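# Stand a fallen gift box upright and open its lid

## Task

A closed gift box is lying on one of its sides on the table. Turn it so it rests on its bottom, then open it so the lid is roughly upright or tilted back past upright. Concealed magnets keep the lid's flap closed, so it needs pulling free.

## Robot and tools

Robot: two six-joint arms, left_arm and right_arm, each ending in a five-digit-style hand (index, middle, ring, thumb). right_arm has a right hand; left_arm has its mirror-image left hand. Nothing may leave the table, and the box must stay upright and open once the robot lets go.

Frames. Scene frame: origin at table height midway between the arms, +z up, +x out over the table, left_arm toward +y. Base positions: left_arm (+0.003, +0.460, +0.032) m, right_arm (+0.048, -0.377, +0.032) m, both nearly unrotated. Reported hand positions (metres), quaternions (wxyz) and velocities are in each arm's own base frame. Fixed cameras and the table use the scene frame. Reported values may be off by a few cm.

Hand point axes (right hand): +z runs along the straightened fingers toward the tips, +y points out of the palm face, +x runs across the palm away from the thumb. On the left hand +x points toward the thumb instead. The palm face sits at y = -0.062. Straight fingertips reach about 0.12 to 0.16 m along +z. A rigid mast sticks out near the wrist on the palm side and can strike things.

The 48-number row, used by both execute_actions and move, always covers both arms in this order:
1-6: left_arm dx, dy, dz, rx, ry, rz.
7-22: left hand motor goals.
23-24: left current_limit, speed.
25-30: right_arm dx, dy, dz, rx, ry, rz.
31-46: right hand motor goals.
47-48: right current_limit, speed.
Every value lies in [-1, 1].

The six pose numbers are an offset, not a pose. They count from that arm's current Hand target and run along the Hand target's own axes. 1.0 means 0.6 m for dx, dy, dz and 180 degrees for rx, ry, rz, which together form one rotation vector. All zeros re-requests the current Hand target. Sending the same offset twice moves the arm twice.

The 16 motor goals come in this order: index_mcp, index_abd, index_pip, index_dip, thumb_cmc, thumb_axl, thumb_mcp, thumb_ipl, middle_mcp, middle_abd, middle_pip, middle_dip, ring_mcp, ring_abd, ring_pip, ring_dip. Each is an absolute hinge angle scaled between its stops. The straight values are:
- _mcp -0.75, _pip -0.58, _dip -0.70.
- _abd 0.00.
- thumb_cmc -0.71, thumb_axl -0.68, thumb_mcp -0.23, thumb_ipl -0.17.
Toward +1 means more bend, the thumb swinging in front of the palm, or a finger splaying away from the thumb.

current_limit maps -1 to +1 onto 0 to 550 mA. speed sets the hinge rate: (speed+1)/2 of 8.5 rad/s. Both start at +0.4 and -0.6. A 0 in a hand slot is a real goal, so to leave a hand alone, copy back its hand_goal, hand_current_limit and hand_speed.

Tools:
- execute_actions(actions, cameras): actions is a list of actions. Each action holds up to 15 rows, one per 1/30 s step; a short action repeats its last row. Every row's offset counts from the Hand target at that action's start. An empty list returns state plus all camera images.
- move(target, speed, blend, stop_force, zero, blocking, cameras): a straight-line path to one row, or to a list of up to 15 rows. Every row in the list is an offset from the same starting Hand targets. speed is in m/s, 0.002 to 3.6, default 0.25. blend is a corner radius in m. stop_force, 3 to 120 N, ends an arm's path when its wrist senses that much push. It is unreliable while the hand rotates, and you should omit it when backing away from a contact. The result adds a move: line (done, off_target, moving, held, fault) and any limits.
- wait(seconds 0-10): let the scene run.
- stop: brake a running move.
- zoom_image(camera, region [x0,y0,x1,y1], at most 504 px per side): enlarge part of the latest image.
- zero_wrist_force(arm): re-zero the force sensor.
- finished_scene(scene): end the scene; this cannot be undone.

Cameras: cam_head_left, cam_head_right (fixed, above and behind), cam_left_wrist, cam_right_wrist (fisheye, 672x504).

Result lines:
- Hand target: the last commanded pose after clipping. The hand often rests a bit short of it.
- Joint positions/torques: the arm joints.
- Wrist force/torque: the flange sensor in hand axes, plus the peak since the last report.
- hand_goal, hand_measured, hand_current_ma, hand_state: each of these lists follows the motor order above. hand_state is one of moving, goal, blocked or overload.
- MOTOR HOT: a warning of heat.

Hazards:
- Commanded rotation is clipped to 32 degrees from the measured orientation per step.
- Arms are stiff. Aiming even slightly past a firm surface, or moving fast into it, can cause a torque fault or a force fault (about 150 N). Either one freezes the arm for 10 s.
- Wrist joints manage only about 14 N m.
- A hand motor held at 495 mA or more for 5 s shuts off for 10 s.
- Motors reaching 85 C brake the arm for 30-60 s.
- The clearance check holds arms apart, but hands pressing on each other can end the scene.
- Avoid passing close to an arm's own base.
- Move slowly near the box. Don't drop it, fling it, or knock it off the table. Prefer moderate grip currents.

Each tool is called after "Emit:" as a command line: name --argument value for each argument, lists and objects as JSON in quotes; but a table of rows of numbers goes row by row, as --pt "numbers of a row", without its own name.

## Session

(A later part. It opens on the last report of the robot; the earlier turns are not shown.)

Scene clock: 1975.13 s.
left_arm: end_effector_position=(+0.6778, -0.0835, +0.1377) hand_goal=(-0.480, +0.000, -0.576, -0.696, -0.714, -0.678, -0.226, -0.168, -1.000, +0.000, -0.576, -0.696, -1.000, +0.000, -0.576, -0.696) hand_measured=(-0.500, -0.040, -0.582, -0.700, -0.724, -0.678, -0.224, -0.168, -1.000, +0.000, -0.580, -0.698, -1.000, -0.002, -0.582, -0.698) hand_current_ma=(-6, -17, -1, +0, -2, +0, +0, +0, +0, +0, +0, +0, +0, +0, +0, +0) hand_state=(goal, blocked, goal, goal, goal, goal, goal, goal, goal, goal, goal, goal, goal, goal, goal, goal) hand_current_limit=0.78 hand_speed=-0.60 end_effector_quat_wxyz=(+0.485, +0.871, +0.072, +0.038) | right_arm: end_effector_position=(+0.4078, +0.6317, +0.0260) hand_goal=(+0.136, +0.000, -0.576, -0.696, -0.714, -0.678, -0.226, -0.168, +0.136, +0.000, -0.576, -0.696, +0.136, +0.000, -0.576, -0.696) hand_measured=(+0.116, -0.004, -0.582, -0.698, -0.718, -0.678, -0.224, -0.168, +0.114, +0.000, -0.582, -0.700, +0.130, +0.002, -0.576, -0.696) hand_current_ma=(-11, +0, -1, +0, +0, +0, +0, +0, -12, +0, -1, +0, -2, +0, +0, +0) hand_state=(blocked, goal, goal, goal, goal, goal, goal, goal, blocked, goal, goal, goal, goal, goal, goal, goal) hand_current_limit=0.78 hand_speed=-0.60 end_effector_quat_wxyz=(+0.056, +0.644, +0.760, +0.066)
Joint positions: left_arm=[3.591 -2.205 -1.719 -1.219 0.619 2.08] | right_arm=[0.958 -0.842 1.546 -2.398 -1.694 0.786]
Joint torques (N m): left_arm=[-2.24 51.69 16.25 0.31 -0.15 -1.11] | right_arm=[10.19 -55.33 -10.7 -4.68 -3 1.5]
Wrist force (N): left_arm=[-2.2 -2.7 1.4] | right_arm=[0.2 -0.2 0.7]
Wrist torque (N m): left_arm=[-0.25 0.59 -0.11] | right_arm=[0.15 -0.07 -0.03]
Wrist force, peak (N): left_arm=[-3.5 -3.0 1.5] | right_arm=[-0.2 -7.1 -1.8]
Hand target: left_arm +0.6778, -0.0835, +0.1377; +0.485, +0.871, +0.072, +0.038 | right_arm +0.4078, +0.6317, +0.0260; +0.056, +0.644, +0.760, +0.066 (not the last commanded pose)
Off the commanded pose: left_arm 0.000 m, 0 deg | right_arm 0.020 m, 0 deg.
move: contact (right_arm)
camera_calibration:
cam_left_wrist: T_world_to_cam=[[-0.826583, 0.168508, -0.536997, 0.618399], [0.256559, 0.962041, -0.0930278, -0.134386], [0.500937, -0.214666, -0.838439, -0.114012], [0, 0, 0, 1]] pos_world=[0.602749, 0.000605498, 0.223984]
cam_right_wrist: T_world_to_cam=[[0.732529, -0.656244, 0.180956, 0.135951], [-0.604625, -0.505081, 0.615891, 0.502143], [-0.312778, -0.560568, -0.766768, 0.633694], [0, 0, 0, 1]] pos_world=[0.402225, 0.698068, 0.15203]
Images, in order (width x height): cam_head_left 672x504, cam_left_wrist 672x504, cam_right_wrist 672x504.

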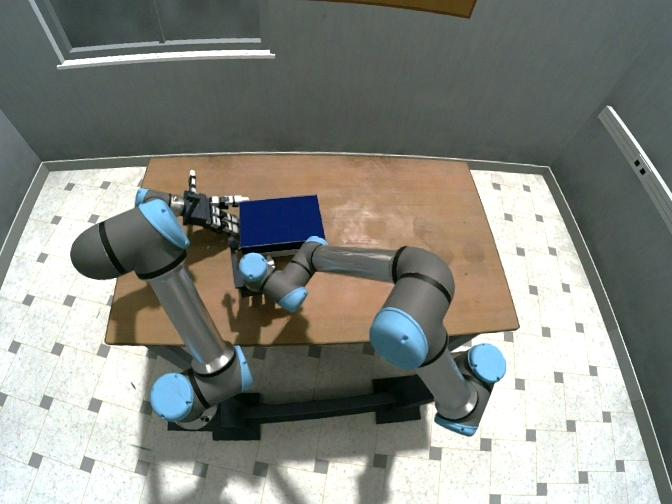

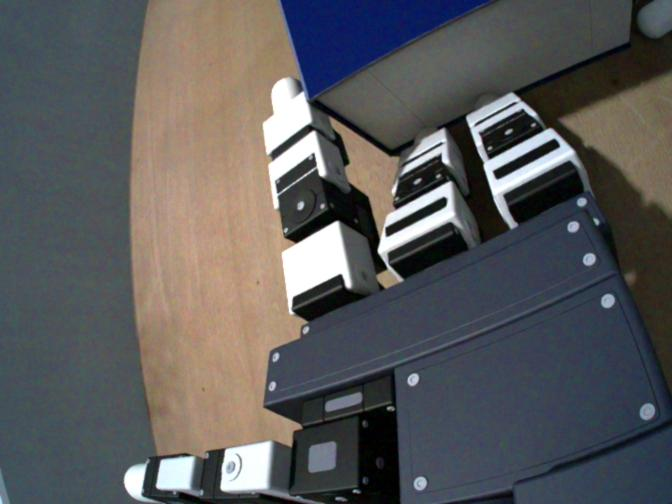

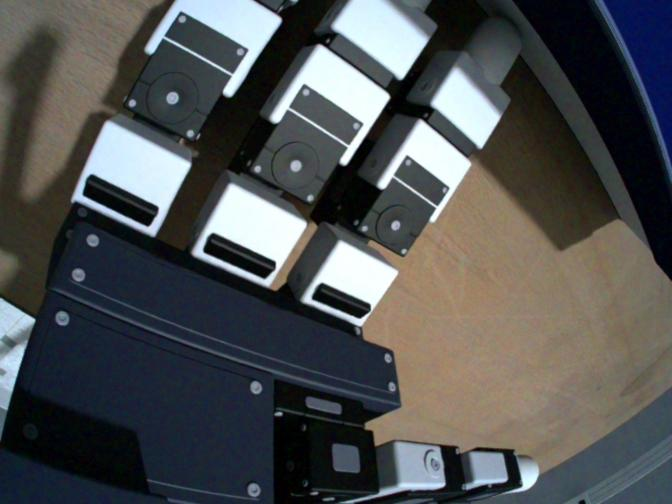

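Emit:
move --pt "0 0.0026 0.0042 0 0 0 -0.479 0 -0.576 -0.696 -0.714 -0.678 -0.226 -0.168 -1 0 -0.576 -0.696 -1 0 -0.576 -0.696 0.78 -0.6 0 0.0164 0.0029 0 0 0 0.137 0 -0.576 -0.696 -0.714 -0.678 -0.226 -0.168 0.137 0 -0.576 -0.696 0.137 0 -0.576 -0.696 0.78 -0.6" --pt "0 0.0026 0.0042 0 0 0 -0.479 0 -0.576 -0.696 -0.714 -0.678 -0.226 -0.168 -1 0 -0.576 -0.696 -1 0 -0.576 -0.696 0.78 -0.6 0 0.0342 -0.0786 0 0 0 0.137 0 -0.576 -0.696 -0.714 -0.678 -0.226 -0.168 0.137 0 -0.576 -0.696 0.137 0 -0.576 -0.696 0.78 -0.6" --pt "0 0.0026 0.0042 0 0 0 -0.479 0 -0.576 -0.696 -0.714 -0.678 -0.226 -0.168 -1 0 -0.576 -0.696 -1 0 -0.576 -0.696 0.78 -0.6 0 0.0448 -0.1191 0 0 0 0.137 0 -0.576 -0.696 -0.714 -0.678 -0.226 -0.168 0.137 0 -0.576 -0.696 0.137 0 -0.576 -0.696 0.78 -0.6" --speed '[0.02, 0.05, 0.05]' --stop_force 35 --cameras '["cam_left_wrist", "cam_right_wrist", "cam_head_left"]'

Emit:
zoom_image --camera "cam_left_wrist" --region '[240, 0, 640, 240]'

Emit:
zoom_image --camera "cam_right_wrist" --region '[300, 0, 672, 240]'

Scene clock: 1985.73 s.
left_arm: end_effector_position=(+0.6783, -0.0865, +0.1377) hand_goal=(-0.480, +0.000, -0.576, -0.696, -0.714, -0.678, -0.226, -0.168, -1.000, +0.000, -0.576, -0.696, -1.000, +0.000, -0.576, -0.696) hand_measured=(-0.502, -0.110, -0.584, -0.698, -0.724, -0.678, -0.224, -0.168, -1.000, +0.000, -0.580, -0.698, -0.998, +0.016, -0.572, -0.694) hand_current_ma=(-8, -129, -1, +0, -2, +0, +0, +0, +0, +0, +0, +0, +0, +3, +0, +0) hand_state=(blocked, blocked, goal, goal, goal, goal, goal, goal, goal, goal, goal, goal, goal, goal, goal, goal) hand_current_limit=0.78 hand_speed=-0.60 end_effector_quat_wxyz=(+0.485, +0.871, +0.072, +0.038) | right_arm: end_effector_position=(+0.4218, +0.6340, +0.1011) hand_goal=(+0.136, +0.000, -0.576, -0.696, -0.714, -0.678, -0.226, -0.168, +0.136, +0.000, -0.576, -0.696, +0.136, +0.000, -0.576, -0.696) hand_measured=(+0.040, -0.032, -0.634, -0.724, -0.718, -0.678, -0.224, -0.168, +0.034, -0.030, -0.628, -0.724, +0.126, +0.002, -0.578, -0.696) hand_current_ma=(-188, -17, -68, -18, +0, +0, +0, +0, -203, -16, -55, -17, -3, +0, +0, +0) hand_state=(blocked, blocked, blocked, blocked, goal, goal, goal, goal, blocked, blocked, blocked, blocked, goal, goal, goal, goal) hand_current_limit=0.78 hand_speed=-0.60 end_effector_quat_wxyz=(+0.056, +0.644, +0.760, +0.066)
Joint positions: left_arm=[3.587 -2.205 -1.721 -1.211 0.617 2.073] | right_arm=[0.944 -0.929 1.473 -2.239 -1.692 0.771]
Joint torques (N m): left_arm=[-2.21 34.34 19.08 0.28 -0.32 -0.26] | right_arm=[-13.22 -58.44 -31.11 -3.29 0.8 -2.1]
Wrist force (N): left_arm=[3.5 -2.5 -2.9] | right_arm=[-2.8 -8.5 4.6]
Wrist torque (N m): left_arm=[0.03 0.61 -0.08] | right_arm=[0.43 -0.22 0.15]
Wrist force, peak (N): left_arm=[5.9 -4.0 -2.7] | right_arm=[-1.3 -13.4 -3.9]
Hand target: left_arm +0.6783, -0.0864, +0.1377; +0.485, +0.871, +0.072, +0.038 | right_arm +0.4218, +0.6340, +0.1011; +0.056, +0.644, +0.760, +0.066
Off the commanded pose: left_arm 0.000 m, 0 deg | right_arm 0.000 m, 0 deg.
move: done
camera_calibration:
cam_left_wrist: T_world_to_cam=[[-0.826583, 0.168508, -0.536997, 0.619301], [0.256559, 0.962041, -0.0930278, -0.131725], [0.500937, -0.214666, -0.838439, -0.114885], [0, 0, 0, 1]] pos_world=[0.603249, -0.0022945, 0.223984]
cam_right_wrist: T_world_to_cam=[[0.732529, -0.656244, 0.180956, 0.113706], [-0.604625, -0.505081, 0.615891, 0.465517], [-0.312778, -0.560568, -0.766768, 0.696838], [0, 0, 0, 1]] pos_world=[0.416125, 0.700368, 0.22703]
Images, in order (width x height): cam_head_left 672x504, cam_left_wrist 672x504, cam_right_wrist 672x504.

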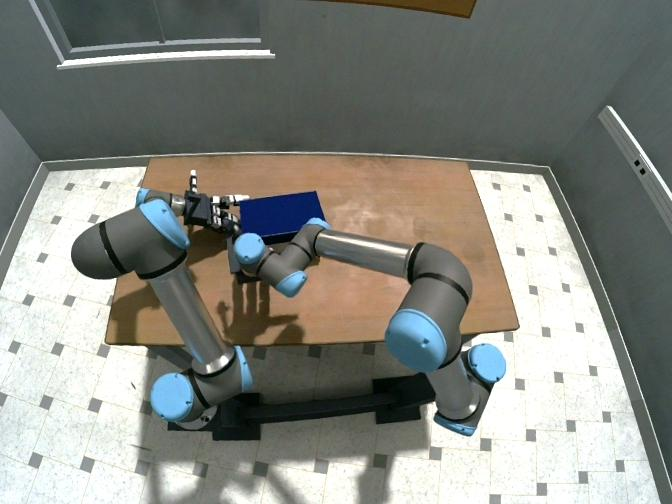

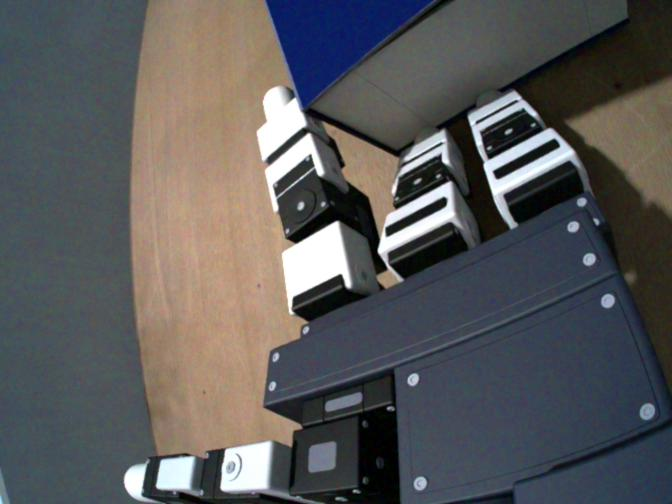

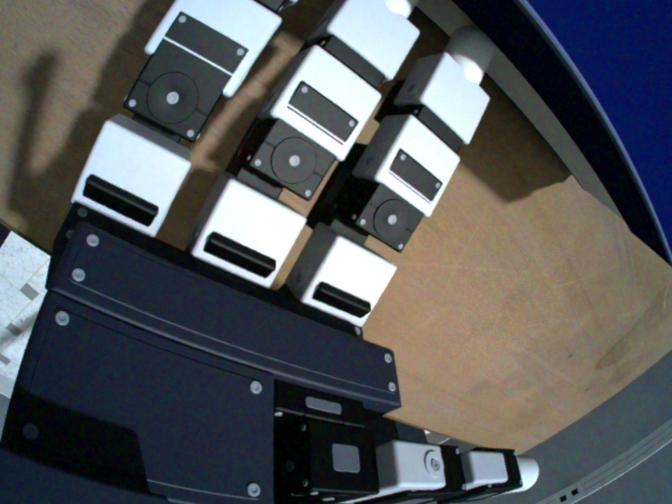

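Scaled by 1.260 from the camera's 672x504 image, which has a finer 960x720 frame.

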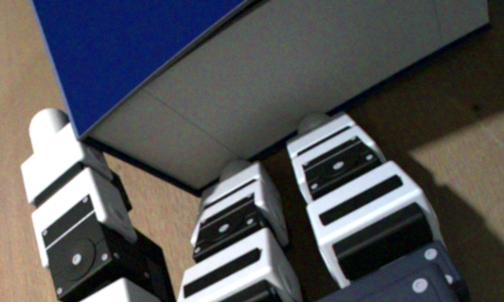

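Scaled by 1.355 from the camera's 672x504 image, which has a finer 960x720 frame.

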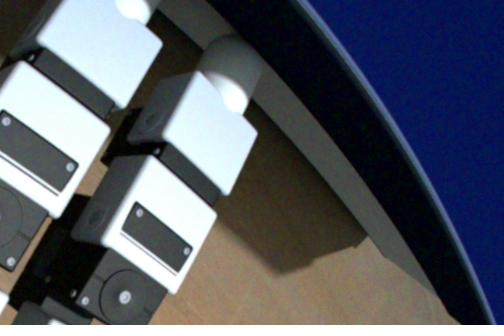

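Emit:
move --target '[0,-0.0087,0.0113,0,0,0,-0.479,0,-0.576,-0.696,-0.714,-0.678,-0.226,-0.168,-1,0,-0.576,-0.696,-1,0,-0.576,-0.696,0.78,-0.6,0,0,0,0,0,0,0.137,0,-0.576,-0.696,-0.714,-0.678,-0.226,-0.168,0.137,0,-0.576,-0.696,0.137,0,-0.576,-0.696,0.78,-0.6]' --speed 0.015 --stop_force 15 --cameras '["cam_left_wrist", "cam_right_wrist"]'

Emit:
zoom_image --camera "cam_left_wrist" --region '[240, 0, 640, 240]'

Scene clock: 1995.17 s.
left_arm: end_effector_position=(+0.6787, -0.0891, +0.1306) hand_goal=(-0.480, +0.000, -0.576, -0.696, -0.714, -0.678, -0.226, -0.168, -1.000, +0.000, -0.576, -0.696, -1.000, +0.000, -0.576, -0.696) hand_measured=(-0.488, -0.102, -0.578, -0.698, -0.724, -0.678, -0.224, -0.168, -0.982, +0.000, -0.566, -0.694, -0.988, -0.022, -0.566, -0.688) hand_current_ma=(-1, -111, +0, +0, -2, +0, +0, +0, +5, +0, +2, +0, +3, -6, +2, +1) hand_state=(goal, blocked, goal, goal, goal, goal, goal, goal, goal, goal, goal, goal, goal, blocked, goal, goal) hand_current_limit=0.78 hand_speed=-0.60 end_effector_quat_wxyz=(+0.485, +0.871, +0.072, +0.038) | right_arm: end_effector_position=(+0.4218, +0.6340, +0.1011) hand_goal=(+0.136, +0.000, -0.576, -0.696, -0.714, -0.678, -0.226, -0.168, +0.136, +0.000, -0.576, -0.696, +0.136, +0.000, -0.576, -0.696) hand_measured=(+0.040, -0.056, -0.634, -0.724, -0.718, -0.678, -0.224, -0.168, +0.034, -0.046, -0.628, -0.724, +0.126, +0.002, -0.578, -0.696) hand_current_ma=(-188, -49, -68, -18, +0, +0, +0, +0, -203, -34, -55, -17, -3, +0, +0, +0) hand_state=(blocked, blocked, blocked, blocked, goal, goal, goal, goal, blocked, blocked, blocked, blocked, goal, goal, goal, goal) hand_current_limit=0.78 hand_speed=-0.60 end_effector_quat_wxyz=(+0.056, +0.644, +0.760, +0.066)
Joint positions: left_arm=[3.582 -2.217 -1.725 -1.189 0.616 2.066] | right_arm=[0.944 -0.929 1.473 -2.239 -1.692 0.771]
Joint torques (N m): left_arm=[4.82 45.22 17.21 -0.68 2.38 2.32] | right_arm=[-5.27 -55.02 -30.5 -5.94 0.78 -1.99]
Wrist force (N): left_arm=[1.8 3.3 -12.7] | right_arm=[-4.6 -9.4 2.7]
Wrist torque (N m): left_arm=[0.78 0.12 -0.20] | right_arm=[0.39 -0.32 0.27]
Wrist force, peak (N): left_arm=[0.8 5.6 -18.2] | right_arm=[-4.8 -9.7 2.8]
Hand target: left_arm +0.6787, -0.0891, +0.1306; +0.485, +0.871, +0.072, +0.038 (not the last commanded pose) | right_arm +0.4218, +0.6340, +0.1011; +0.056, +0.644, +0.760, +0.066
Off the commanded pose: left_arm 0.001 m, 0 deg | right_arm 0.000 m, 0 deg.
move: contact (left_arm)
camera_calibration:
cam_left_wrist: T_world_to_cam=[[-0.826583, 0.168508, -0.536997, 0.616257], [0.256559, 0.962041, -0.0930278, -0.129986], [0.500937, -0.214666, -0.838439, -0.121597], [0, 0, 0, 1]] pos_world=[0.603649, -0.0048945, 0.216884]
cam_right_wrist: T_world_to_cam=[[0.732529, -0.656244, 0.180956, 0.113706], [-0.604625, -0.505081, 0.615891, 0.465517], [-0.312778, -0.560568, -0.766768, 0.696838], [0, 0, 0, 1]] pos_world=[0.416125, 0.700368, 0.22703]
Images, in order (width x height): cam_left_wrist 672x504, cam_right_wrist 672x504.

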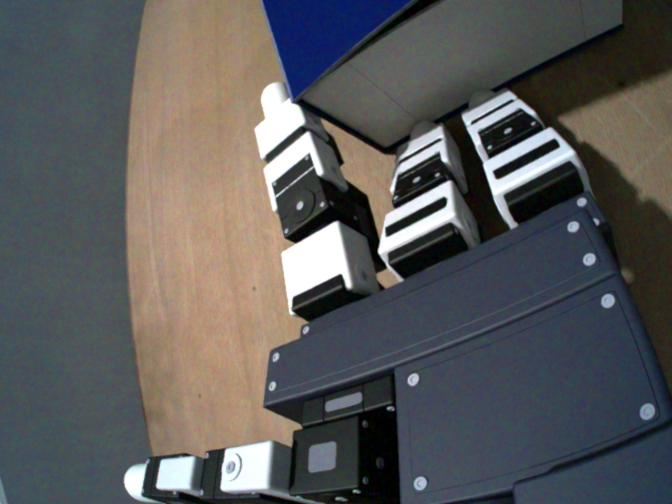

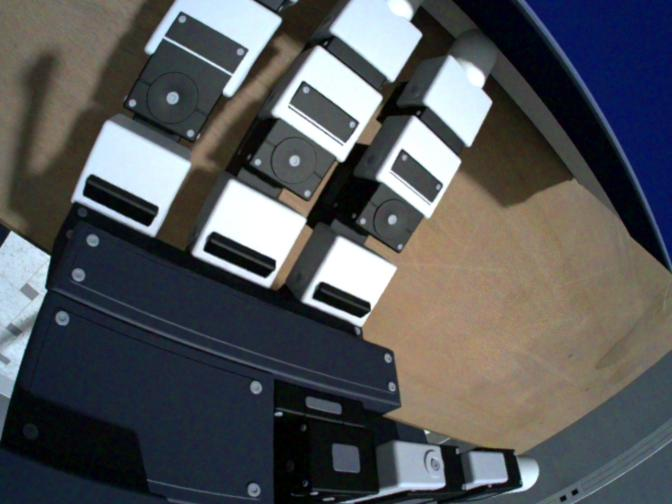

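Scaled by 1.260 from the camera's 672x504 image, which has a finer 960x720 frame.

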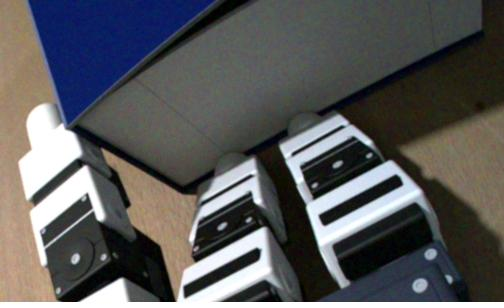

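Emit:
move --pt "0 0 0 0 0 0 -0.479 0 -0.576 -0.696 -0.714 -0.678 -0.226 -0.168 -1 0 -0.576 -0.696 -1 0 -0.576 -0.696 0.78 -0.6 0 -0.0012 -0.051 0 0 0 0.137 0 -0.576 -0.696 -0.714 -0.678 -0.226 -0.168 0.137 0 -0.576 -0.696 0.137 0 -0.576 -0.696 0.78 -0.6" --pt "0 0 0 0 0 0 -0.479 0 -0.576 -0.696 -0.714 -0.678 -0.226 -0.168 -1 0 -0.576 -0.696 -1 0 -0.576 -0.696 0.78 -0.6 0 0.0238 -0.0973 0 0 0 0.137 0 -0.576 -0.696 -0.714 -0.678 -0.226 -0.168 0.137 0 -0.576 -0.696 0.137 0 -0.576 -0.696 0.78 -0.6" --speed '[0.05, 0.06]' --blend '[0.005, 0]' --cameras '["all"]'

Emit:
zoom_image --camera "cam_left_wrist" --region '[240, 0, 640, 240]'

Emit:
zoom_image --camera "cam_right_wrist" --region '[300, 0, 672, 240]'

Scene clock: 2012.00 s.
left_arm: end_effector_position=(+0.6787, -0.0891, +0.1306) hand_goal=(-0.480, +0.000, -0.576, -0.696, -0.714, -0.678, -0.226, -0.168, -1.000, +0.000, -0.576, -0.696, -1.000, +0.000, -0.576, -0.696) hand_measured=(-0.488, -0.040, -0.578, -0.698, -0.724, -0.678, -0.224, -0.168, -0.982, -0.002, -0.566, -0.694, -0.988, -0.022, -0.566, -0.688) hand_current_ma=(-1, -18, +0, +0, -2, +0, +0, +0, +5, +0, +2, +0, +3, -6, +2, +1) hand_state=(goal, blocked, goal, goal, goal, goal, goal, goal, goal, goal, goal, goal, goal, blocked, goal, goal) hand_current_limit=0.78 hand_speed=-0.60 end_effector_quat_wxyz=(+0.485, +0.871, +0.072, +0.038) | right_arm: end_effector_position=(+0.4257, +0.6346, +0.1610) hand_goal=(+0.136, +0.000, -0.576, -0.696, -0.714, -0.678, -0.226, -0.168, +0.136, +0.000, -0.576, -0.696, +0.136, +0.000, -0.576, -0.696) hand_measured=(+0.104, -0.002, -0.592, -0.704, -0.718, -0.678, -0.224, -0.168, +0.104, -0.002, -0.588, -0.702, +0.126, +0.002, -0.578, -0.696) hand_current_ma=(-26, +0, -6, -2, +0, +0, +0, +0, -25, +0, -4, -1, -3, +0, +0, +0) hand_state=(blocked, goal, goal, goal, goal, goal, goal, goal, blocked, goal, goal, goal, goal, goal, goal, goal) hand_current_limit=0.78 hand_speed=-0.60 end_effector_quat_wxyz=(+0.056, +0.644, +0.760, +0.066)
Joint positions: left_arm=[3.582 -2.217 -1.725 -1.189 0.616 2.066] | right_arm=[0.94 -0.99 1.404 -2.11 -1.692 0.767]
Joint torques (N m): left_arm=[2.82 43.57 15.39 1.47 -0.01 1.56] | right_arm=[-11.33 -53.86 -27.55 -0.6 1.81 -1.65]
Wrist force (N): left_arm=[-1.0 1.7 -6.8] | right_arm=[-0.2 -1.3 1.1]
Wrist torque (N m): left_arm=[0.21 0.35 -0.20] | right_arm=[0.07 -0.02 0.02]
Wrist force, peak (N): left_arm=[1.7 3.1 -13.0] | right_arm=[-4.7 -9.7 2.7]
Hand target: left_arm +0.6787, -0.0891, +0.1306; +0.485, +0.871, +0.072, +0.038 | right_arm +0.4257, +0.6346, +0.1610; +0.056, +0.644, +0.760, +0.066
Off the commanded pose: left_arm 0.000 m, 0 deg | right_arm 0.000 m, 0 deg.
move: done
camera_calibration:
cam_left_wrist: T_world_to_cam=[[-0.826583, 0.168508, -0.536997, 0.616257], [0.256559, 0.962041, -0.0930278, -0.129986], [0.500937, -0.214666, -0.838439, -0.121597], [0, 0, 0, 1]] pos_world=[0.603649, -0.0048945, 0.216884]
cam_right_wrist: T_world_to_cam=[[0.732551, -0.656204, 0.181011, 0.10035], [-0.604644, -0.505115, 0.615845, 0.431331], [-0.312688, -0.560585, -0.766792, 0.744305], [0, 0, 0, 1]] pos_world=[0.420025, 0.700968, 0.28693]

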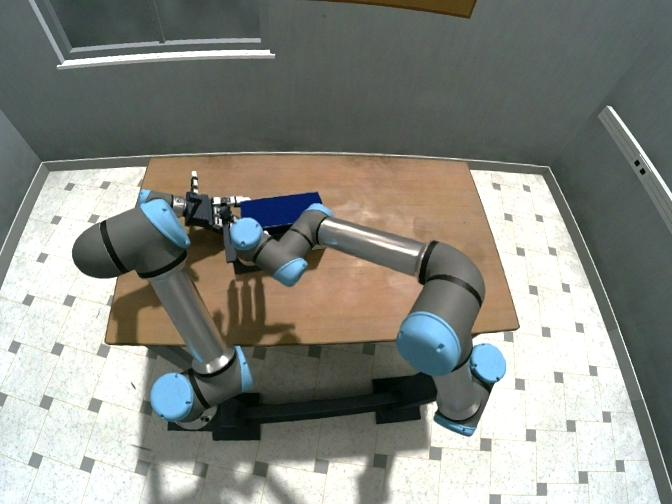

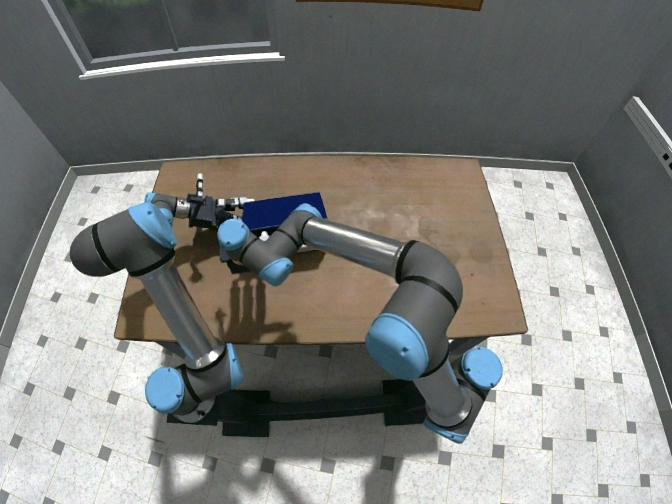

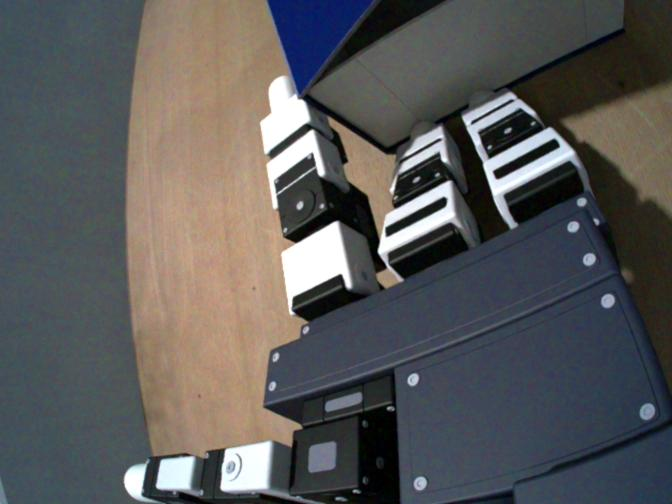

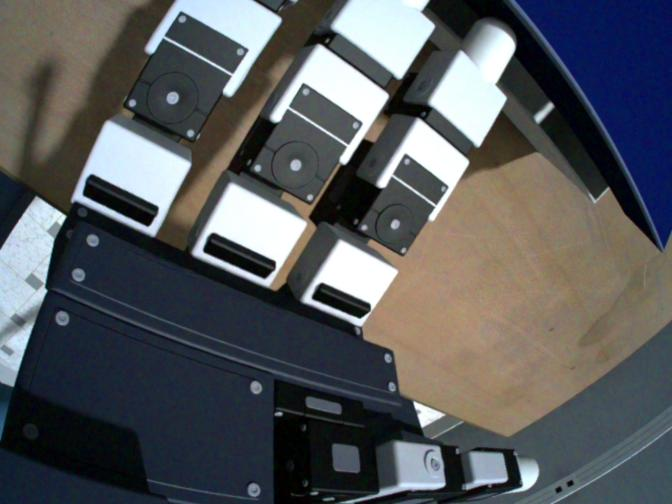

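Scaled by 1.260 from the camera's 672x504 image, which has a finer 960x720 frame.

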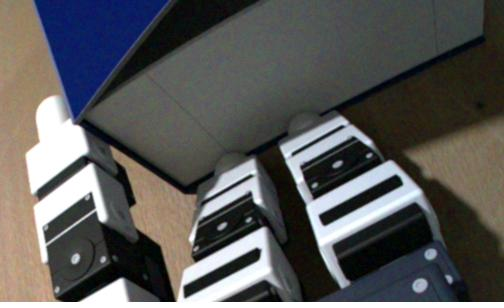

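Scaled by 1.355 from the camera's 672x504 image, which has a finer 960x720 frame.

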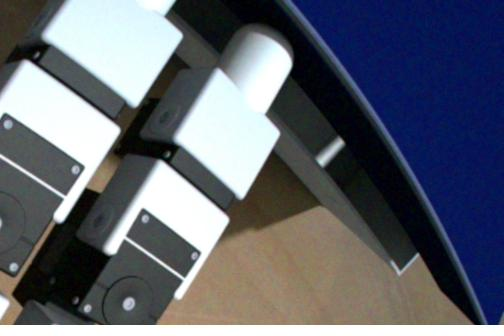

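Emit:
move --target '[0,0,0,0,0,0,-0.479,0,-0.576,-0.696,-0.714,-0.678,-0.226,-0.168,-1,0,-0.576,-0.696,-1,0,-0.576,-0.696,0.78,-0.6,0,0.043,-0.0517,0,0,0,0.137,0,-0.576,-0.696,-0.714,-0.678,-0.226,-0.168,0.137,0,-0.576,-0.696,0.137,0,-0.576,-0.696,0.78,-0.6]' --speed 0.06 --stop_force 20 --cameras '["all"]'

Scene clock: 2053.23 s.
left_arm: end_effector_position=(+0.6787, -0.0891, +0.1306) hand_goal=(-0.480, +0.000, -0.576, -0.696, -0.714, -0.678, -0.226, -0.168, -1.000, +0.000, -0.576, -0.696, -1.000, +0.000, -0.576, -0.696) hand_measured=(-0.488, -0.040, -0.578, -0.698, -0.724, -0.678, -0.224, -0.168, -0.982, -0.002, -0.566, -0.694, -0.988, -0.022, -0.566, -0.688) hand_current_ma=(-1, -18, +0, +0, -2, +0, +0, +0, +5, +0, +2, +0, +3, -6, +2, +1) hand_state=(goal, blocked, goal, goal, goal, goal, goal, goal, goal, goal, goal, goal, goal, blocked, goal, goal) hand_current_limit=0.78 hand_speed=-0.60 end_effector_quat_wxyz=(+0.485, +0.871, +0.072, +0.038) | right_arm: end_effector_position=(+0.4455, +0.6379, +0.1961) hand_goal=(+0.136, +0.000, -0.576, -0.696, -0.714, -0.678, -0.226, -0.168, +0.136, +0.000, -0.576, -0.696, +0.136, +0.000, -0.576, -0.696) hand_measured=(+0.104, -0.002, -0.592, -0.704, -0.718, -0.678, -0.224, -0.168, +0.104, -0.002, -0.588, -0.702, +0.126, +0.002, -0.578, -0.696) hand_current_ma=(-26, +0, -6, -2, +0, +0, +0, +0, -25, +0, -4, -1, -3, +0, +0, +0) hand_state=(blocked, goal, goal, goal, goal, goal, goal, goal, blocked, goal, goal, goal, goal, goal, goal, goal) hand_current_limit=0.78 hand_speed=-0.60 end_effector_quat_wxyz=(+0.056, +0.644, +0.760, +0.066)
Joint positions: left_arm=[3.582 -2.217 -1.725 -1.189 0.616 2.066] | right_arm=[0.92 -0.994 1.315 -2.019 -1.689 0.747]
Joint torques (N m): left_arm=[-2.93 39.52 11.91 1.96 -1.94 -1.43] | right_arm=[-11.32 -31.65 -28.17 -1.05 1.91 -1.61]
Wrist force (N): left_arm=[-1.0 1.9 -7.0] | right_arm=[-0.4 -1.1 0.5]
Wrist torque (N m): left_arm=[0.27 0.36 -0.21] | right_arm=[0.11 -0.01 0.02]
Wrist force, peak (N): left_arm=[-0.9 1.7 -7.3] | right_arm=[-0.2 -1.4 1.5]
Hand target: left_arm +0.6787, -0.0891, +0.1306; +0.485, +0.871, +0.072, +0.038 | right_arm +0.4455, +0.6379, +0.1961; +0.056, +0.644, +0.760, +0.066
Off the commanded pose: left_arm 0.000 m, 0 deg | right_arm 0.000 m, 0 deg.
move: done
camera_calibration:
cam_left_wrist: T_world_to_cam=[[-0.826583, 0.168508, -0.536997, 0.616257], [0.256559, 0.962041, -0.0930278, -0.129986], [0.500937, -0.214666, -0.838439, -0.121597], [0, 0, 0, 1]] pos_world=[0.603649, -0.0048945, 0.216884]
cam_right_wrist: T_world_to_cam=[[0.732529, -0.656244, 0.180956, 0.081714], [-0.604625, -0.505081, 0.615891, 0.423307], [-0.312778, -0.560568, -0.766768, 0.77928], [0, 0, 0, 1]] pos_world=[0.439825, 0.704268, 0.32203]

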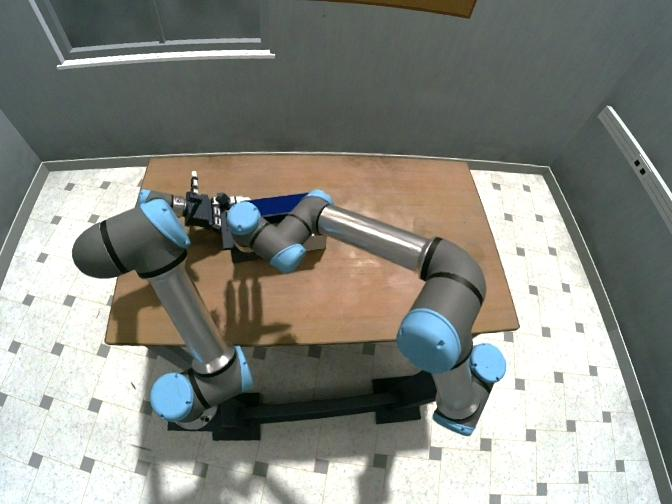

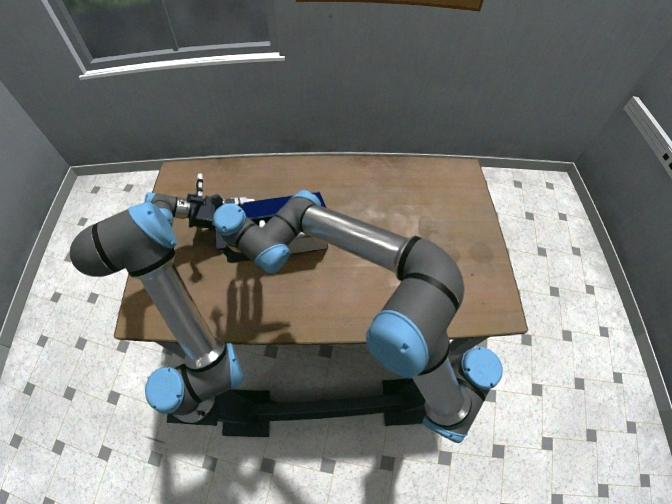

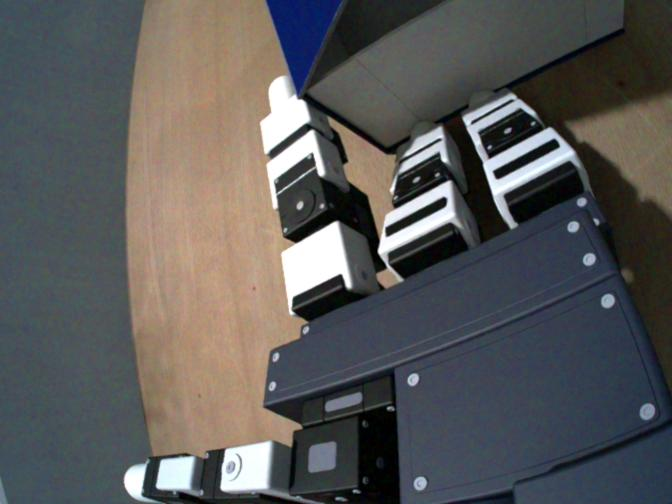

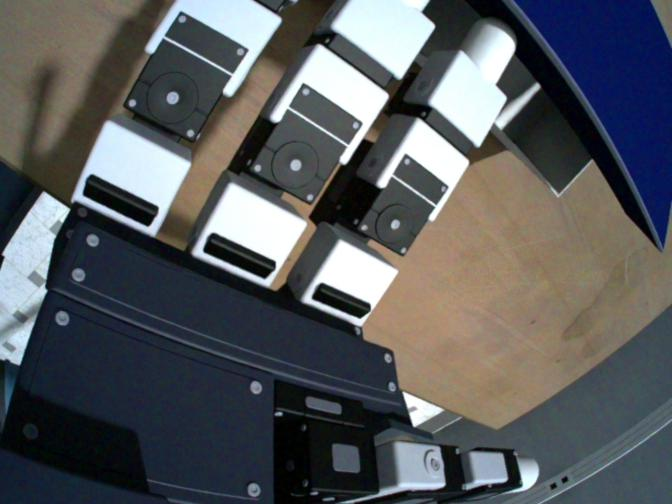

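Emit:
move --pt "0 0 0 0 0 0 -0.479 0 -0.576 -0.696 -0.714 -0.678 -0.226 -0.168 -1 0 -0.576 -0.696 -1 0 -0.576 -0.696 0.78 -0.6 0 0.0587 -0.0066 0 0 0 0.137 0 -0.576 -0.696 -0.714 -0.678 -0.226 -0.168 0.137 0 -0.576 -0.696 0.137 0 -0.576 -0.696 0.78 -0.6" --pt "0 0 0 0 0 0 -0.479 0 -0.576 -0.696 -0.714 -0.678 -0.226 -0.168 -1 0 -0.576 -0.696 -1 0 -0.576 -0.696 0.78 -0.6 0 0.1007 -0.033 0 0 0 0.137 0 -0.576 -0.696 -0.714 -0.678 -0.226 -0.168 0.137 0 -0.576 -0.696 0.137 0 -0.576 -0.696 0.78 -0.6" --speed 0.06 --stop_force 20 --cameras '["all"]'

Scene clock: 2105.80 s.
left_arm: end_effector_position=(+0.6787, -0.0891, +0.1306) hand_goal=(-0.480, +0.000, -0.576, -0.696, -0.714, -0.678, -0.226, -0.168, -1.000, +0.000, -0.576, -0.696, -1.000, +0.000, -0.576, -0.696) hand_measured=(-0.488, -0.040, -0.578, -0.698, -0.724, -0.678, -0.224, -0.168, -0.982, -0.002, -0.566, -0.694, -0.988, -0.022, -0.566, -0.688) hand_current_ma=(-1, -18, +0, +0, -2, +0, +0, +0, +5, +0, +2, +0, +3, -6, +2, +1) hand_state=(goal, blocked, goal, goal, goal, goal, goal, goal, goal, goal, goal, goal, goal, blocked, goal, goal) hand_current_limit=0.78 hand_speed=-0.60 end_effector_quat_wxyz=(+0.485, +0.871, +0.072, +0.038) | right_arm: end_effector_position=(+0.5008, +0.6471, +0.2260) hand_goal=(+0.136, +0.000, -0.576, -0.696, -0.714, -0.678, -0.226, -0.168, +0.136, +0.000, -0.576, -0.696, +0.136, +0.000, -0.576, -0.696) hand_measured=(+0.110, -0.002, -0.586, -0.700, -0.718, -0.678, -0.224, -0.168, +0.110, -0.002, -0.584, -0.700, +0.126, +0.002, -0.578, -0.696) hand_current_ma=(-16, +0, -2, +0, +0, +0, +0, +0, -16, +0, -2, +0, -3, +0, +0, +0) hand_state=(blocked, goal, goal, goal, goal, goal, goal, goal, blocked, goal, goal, goal, goal, goal, goal, goal) hand_current_limit=0.78 hand_speed=-0.60 end_effector_quat_wxyz=(+0.056, +0.644, +0.760, +0.066)
Joint positions: left_arm=[3.582 -2.217 -1.725 -1.189 0.616 2.066] | right_arm=[0.868 -0.928 1.129 -1.905 -1.682 0.695]
Joint torques (N m): left_arm=[-7.68 34.85 7.33 1.98 -1.81 -1.82] | right_arm=[-11.45 -34.59 -28.57 -0.92 1.99 -1.65]
Wrist force (N): left_arm=[-1.0 1.5 -6.9] | right_arm=[-0.4 -0.4 0.7]
Wrist torque (N m): left_arm=[0.19 0.35 -0.19] | right_arm=[0.15 -0.04 0.04]
Wrist force, peak (N): left_arm=[-0.8 1.7 -7.2] | right_arm=[-0.3 -2.0 0.2]
Hand target: left_arm +0.6787, -0.0891, +0.1306; +0.485, +0.871, +0.072, +0.038 | right_arm +0.5008, +0.6471, +0.2260; +0.056, +0.644, +0.760, +0.066
Off the commanded pose: left_arm 0.000 m, 0 deg | right_arm 0.000 m, 0 deg.
move: done
camera_calibration:
cam_left_wrist: T_world_to_cam=[[-0.826583, 0.168508, -0.536997, 0.616257], [0.256559, 0.962041, -0.0930278, -0.129986], [0.500937, -0.214666, -0.838439, -0.121597], [0, 0, 0, 1]] pos_world=[0.603649, -0.0048945, 0.216884]
cam_right_wrist: T_world_to_cam=[[0.732529, -0.656244, 0.180956, 0.0418321], [-0.604625, -0.505081, 0.615891, 0.442974], [-0.312778, -0.560568, -0.766768, 0.82466], [0, 0, 0, 1]] pos_world=[0.495125, 0.713468, 0.35193]

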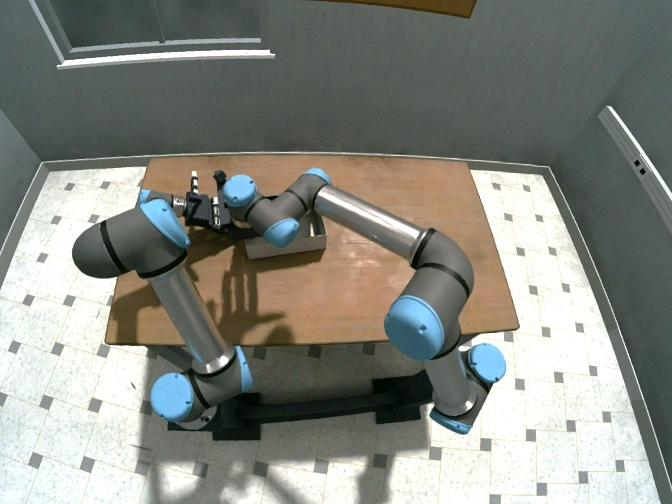

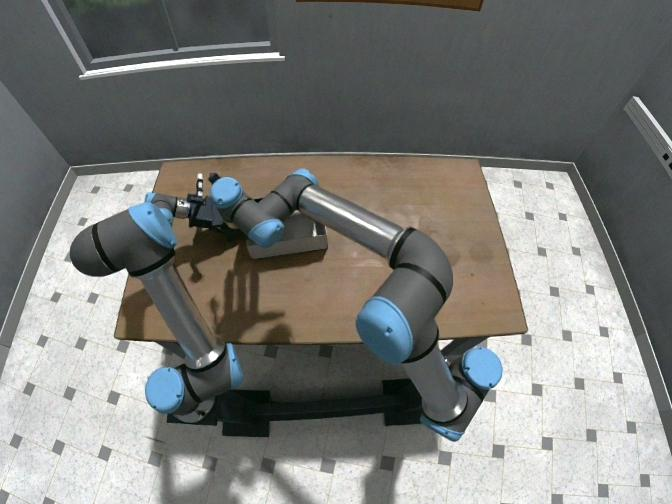

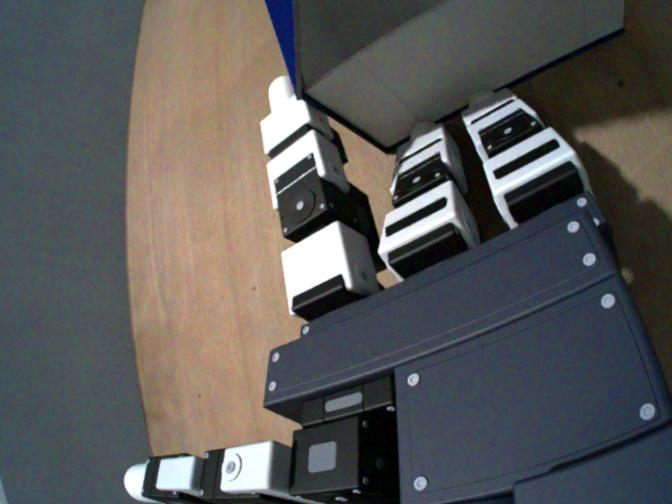

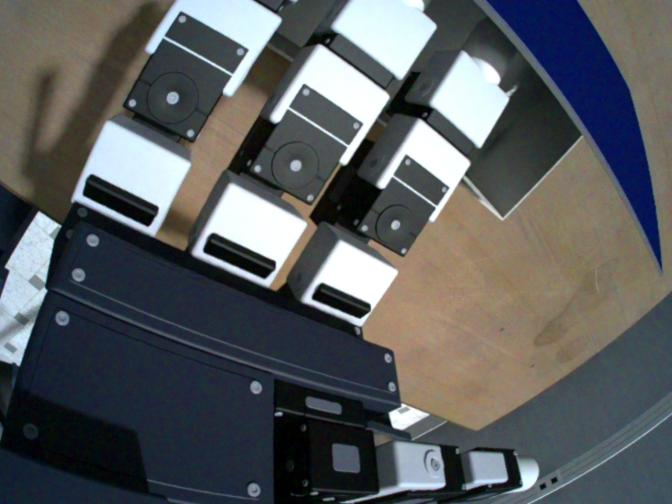

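Emit:
move --pt "0 0 0 0 0 0 -0.479 0 -0.576 -0.696 -0.714 -0.678 -0.226 -0.168 -1 0 -0.576 -0.696 -1 0 -0.576 -0.696 0.78 -0.6 0 0.0515 -0.0282 0 0 0 0.137 0 -0.576 -0.696 -0.714 -0.678 -0.226 -0.168 0.137 0 -0.576 -0.696 0.137 0 -0.576 -0.696 0.78 -0.6" --pt "0 0 0 0 0 0 -0.479 0 -0.576 -0.696 -0.714 -0.678 -0.226 -0.168 -1 0 -0.576 -0.696 -1 0 -0.576 -0.696 0.78 -0.6 0 0.1068 -0.048 0 0 0 0.137 0 -0.576 -0.696 -0.714 -0.678 -0.226 -0.168 0.137 0 -0.576 -0.696 0.137 0 -0.576 -0.696 0.78 -0.6" --speed 0.06 --stop_force 20 --cameras '["all"]'

Scene clock: 2114.93 s.
left_arm: end_effector_position=(+0.6787, -0.0891, +0.1306) hand_goal=(-0.480, +0.000, -0.576, -0.696, -0.714, -0.678, -0.226, -0.168, -1.000, +0.000, -0.576, -0.696, -1.000, +0.000, -0.576, -0.696) hand_measured=(-0.488, -0.040, -0.578, -0.698, -0.724, -0.678, -0.224, -0.168, -0.982, -0.002, -0.566, -0.694, -0.988, -0.022, -0.566, -0.688) hand_current_ma=(-1, -18, +0, +0, -2, +0, +0, +0, +5, +0, +2, +0, +3, -6, +2, +1) hand_state=(goal, blocked, goal, goal, goal, goal, goal, goal, goal, goal, goal, goal, goal, blocked, goal, goal) hand_current_limit=0.78 hand_speed=-0.60 end_effector_quat_wxyz=(+0.485, +0.871, +0.072, +0.038) | right_arm: end_effector_position=(+0.5582, +0.6567, +0.2654) hand_goal=(+0.136, +0.000, -0.576, -0.696, -0.714, -0.678, -0.226, -0.168, +0.136, +0.000, -0.576, -0.696, +0.136, +0.000, -0.576, -0.696) hand_measured=(+0.110, -0.002, -0.586, -0.700, -0.718, -0.678, -0.224, -0.168, +0.112, -0.002, -0.584, -0.700, +0.126, +0.002, -0.578, -0.696) hand_current_ma=(-16, +0, -2, +0, +0, +0, +0, +0, -15, +0, -2, +0, -3, +0, +0, +0) hand_state=(blocked, goal, goal, goal, goal, goal, goal, goal, blocked, goal, goal, goal, goal, goal, goal, goal) hand_current_limit=0.78 hand_speed=-0.60 end_effector_quat_wxyz=(+0.056, +0.644, +0.760, +0.066)
Joint positions: left_arm=[3.582 -2.217 -1.725 -1.189 0.616 2.066] | right_arm=[0.82 -0.832 0.867 -1.744 -1.676 0.647]
Joint torques (N m): left_arm=[-13.81 30.03 7.08 1.98 -1.88 -1.75] | right_arm=[-11.4 -37.82 -29.06 -0.88 1.99 -1.56]
Wrist force (N): left_arm=[-0.9 1.7 -7.0] | right_arm=[0.3 0.1 1.3]
Wrist torque (N m): left_arm=[0.23 0.34 -0.20] | right_arm=[0.15 -0.12 0.07]
Wrist force, peak (N): left_arm=[-1.1 1.8 -7.2] | right_arm=[-0.3 -1.0 1.0]
Hand target: left_arm +0.6787, -0.0891, +0.1306; +0.485, +0.871, +0.072, +0.038 | right_arm +0.5582, +0.6567, +0.2654; +0.056, +0.644, +0.760, +0.066
Off the commanded pose: left_arm 0.000 m, 0 deg | right_arm 0.000 m, 0 deg.
move: done
camera_calibration:
cam_left_wrist: T_world_to_cam=[[-0.826583, 0.168508, -0.536997, 0.616257], [0.256559, 0.962041, -0.0930278, -0.129986], [0.500937, -0.214666, -0.838439, -0.121597], [0, 0, 0, 1]] pos_world=[0.603649, -0.0048945, 0.216884]
cam_right_wrist: T_world_to_cam=[[0.732529, -0.656244, 0.180956, -0.00104478], [-0.604625, -0.505081, 0.615891, 0.458262], [-0.312778, -0.560568, -0.766768, 0.878206], [0, 0, 0, 1]] pos_world=[0.552525, 0.723068, 0.39133]

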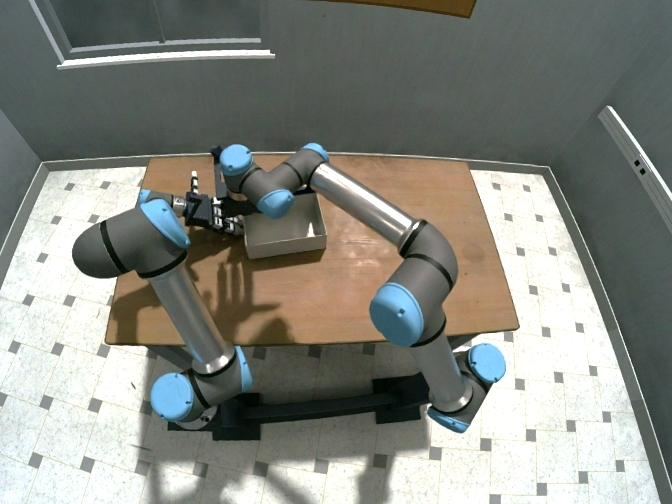

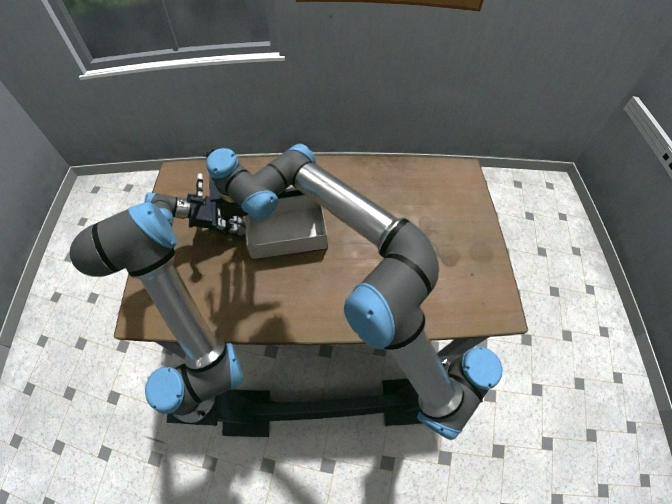

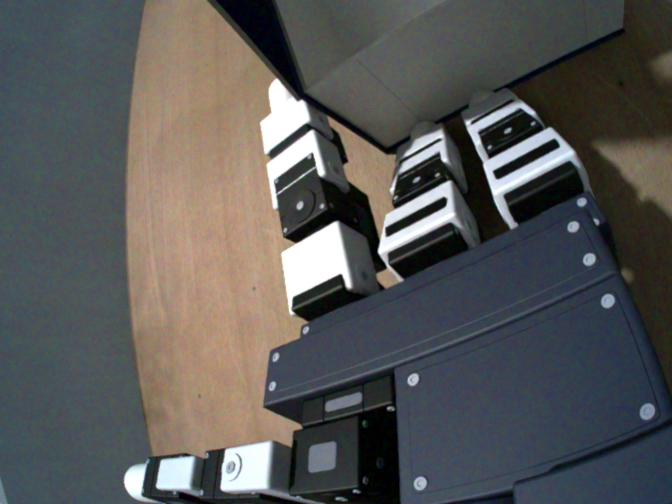

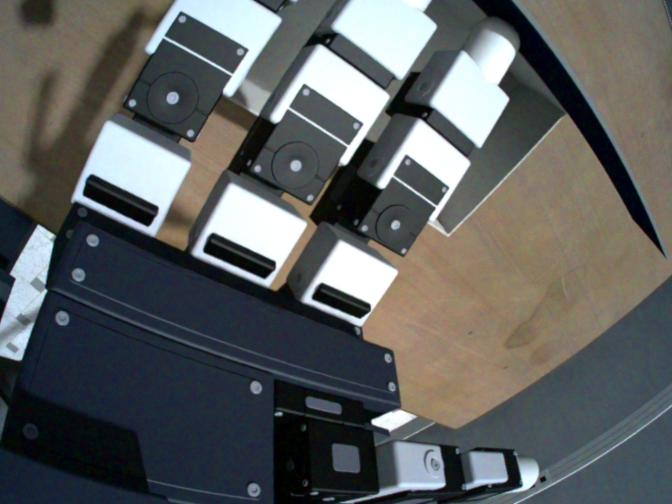

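Emit:
zoom_image --camera "cam_right_wrist" --region '[380, 0, 672, 280]'

Emit:
zoom_image --camera "cam_head_left" --region '[170, 120, 350, 270]'

Scaled by 1.726 from the camera's 672x504 image, which has a finer 960x720 frame.

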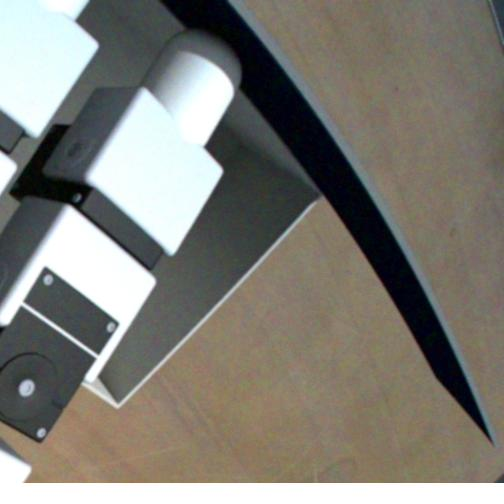

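Scaled by 2.800 from the camera's 672x504 image, which has a finer 960x720 frame.

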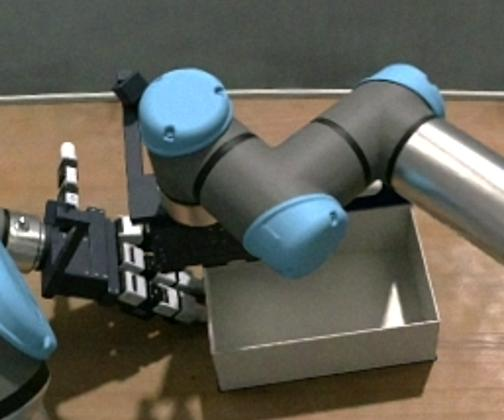

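Emit:
zoom_image --camera "cam_head_right" --region '[190, 130, 340, 265]'

Emit:
zoom_image --camera "cam_left_wrist" --region '[180, 0, 480, 160]'

Scaled by 3.360 from the camera's 672x504 image, which has a finer 960x720 frame.

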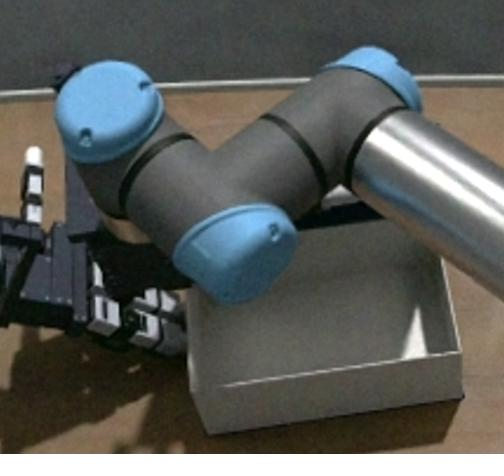

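Scaled by 1.680 from the camera's 672x504 image, which has a finer 960x720 frame.

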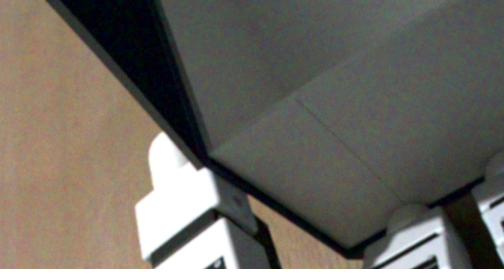

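Emit:
zoom_image --camera "cam_right_wrist" --region '[520, 60, 672, 280]'

Emit:
zoom_image --camera "cam_right_wrist" --region '[400, 0, 560, 120]'

Scaled by 2.291 from the camera's 672x504 image, which has a finer 960x720 frame.

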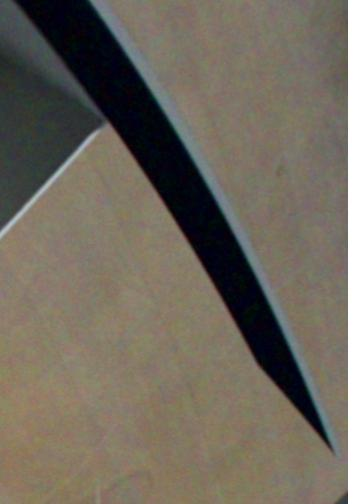

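Scaled by 3.150 from the camera's 672x504 image, which has a finer 960x720 frame.

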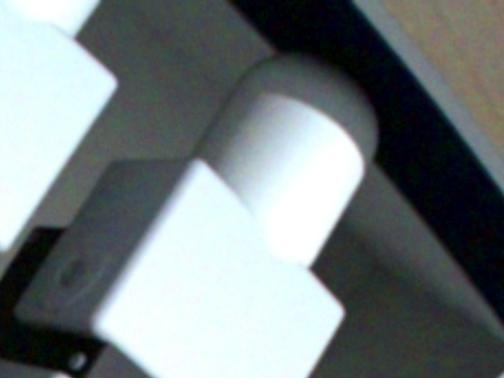

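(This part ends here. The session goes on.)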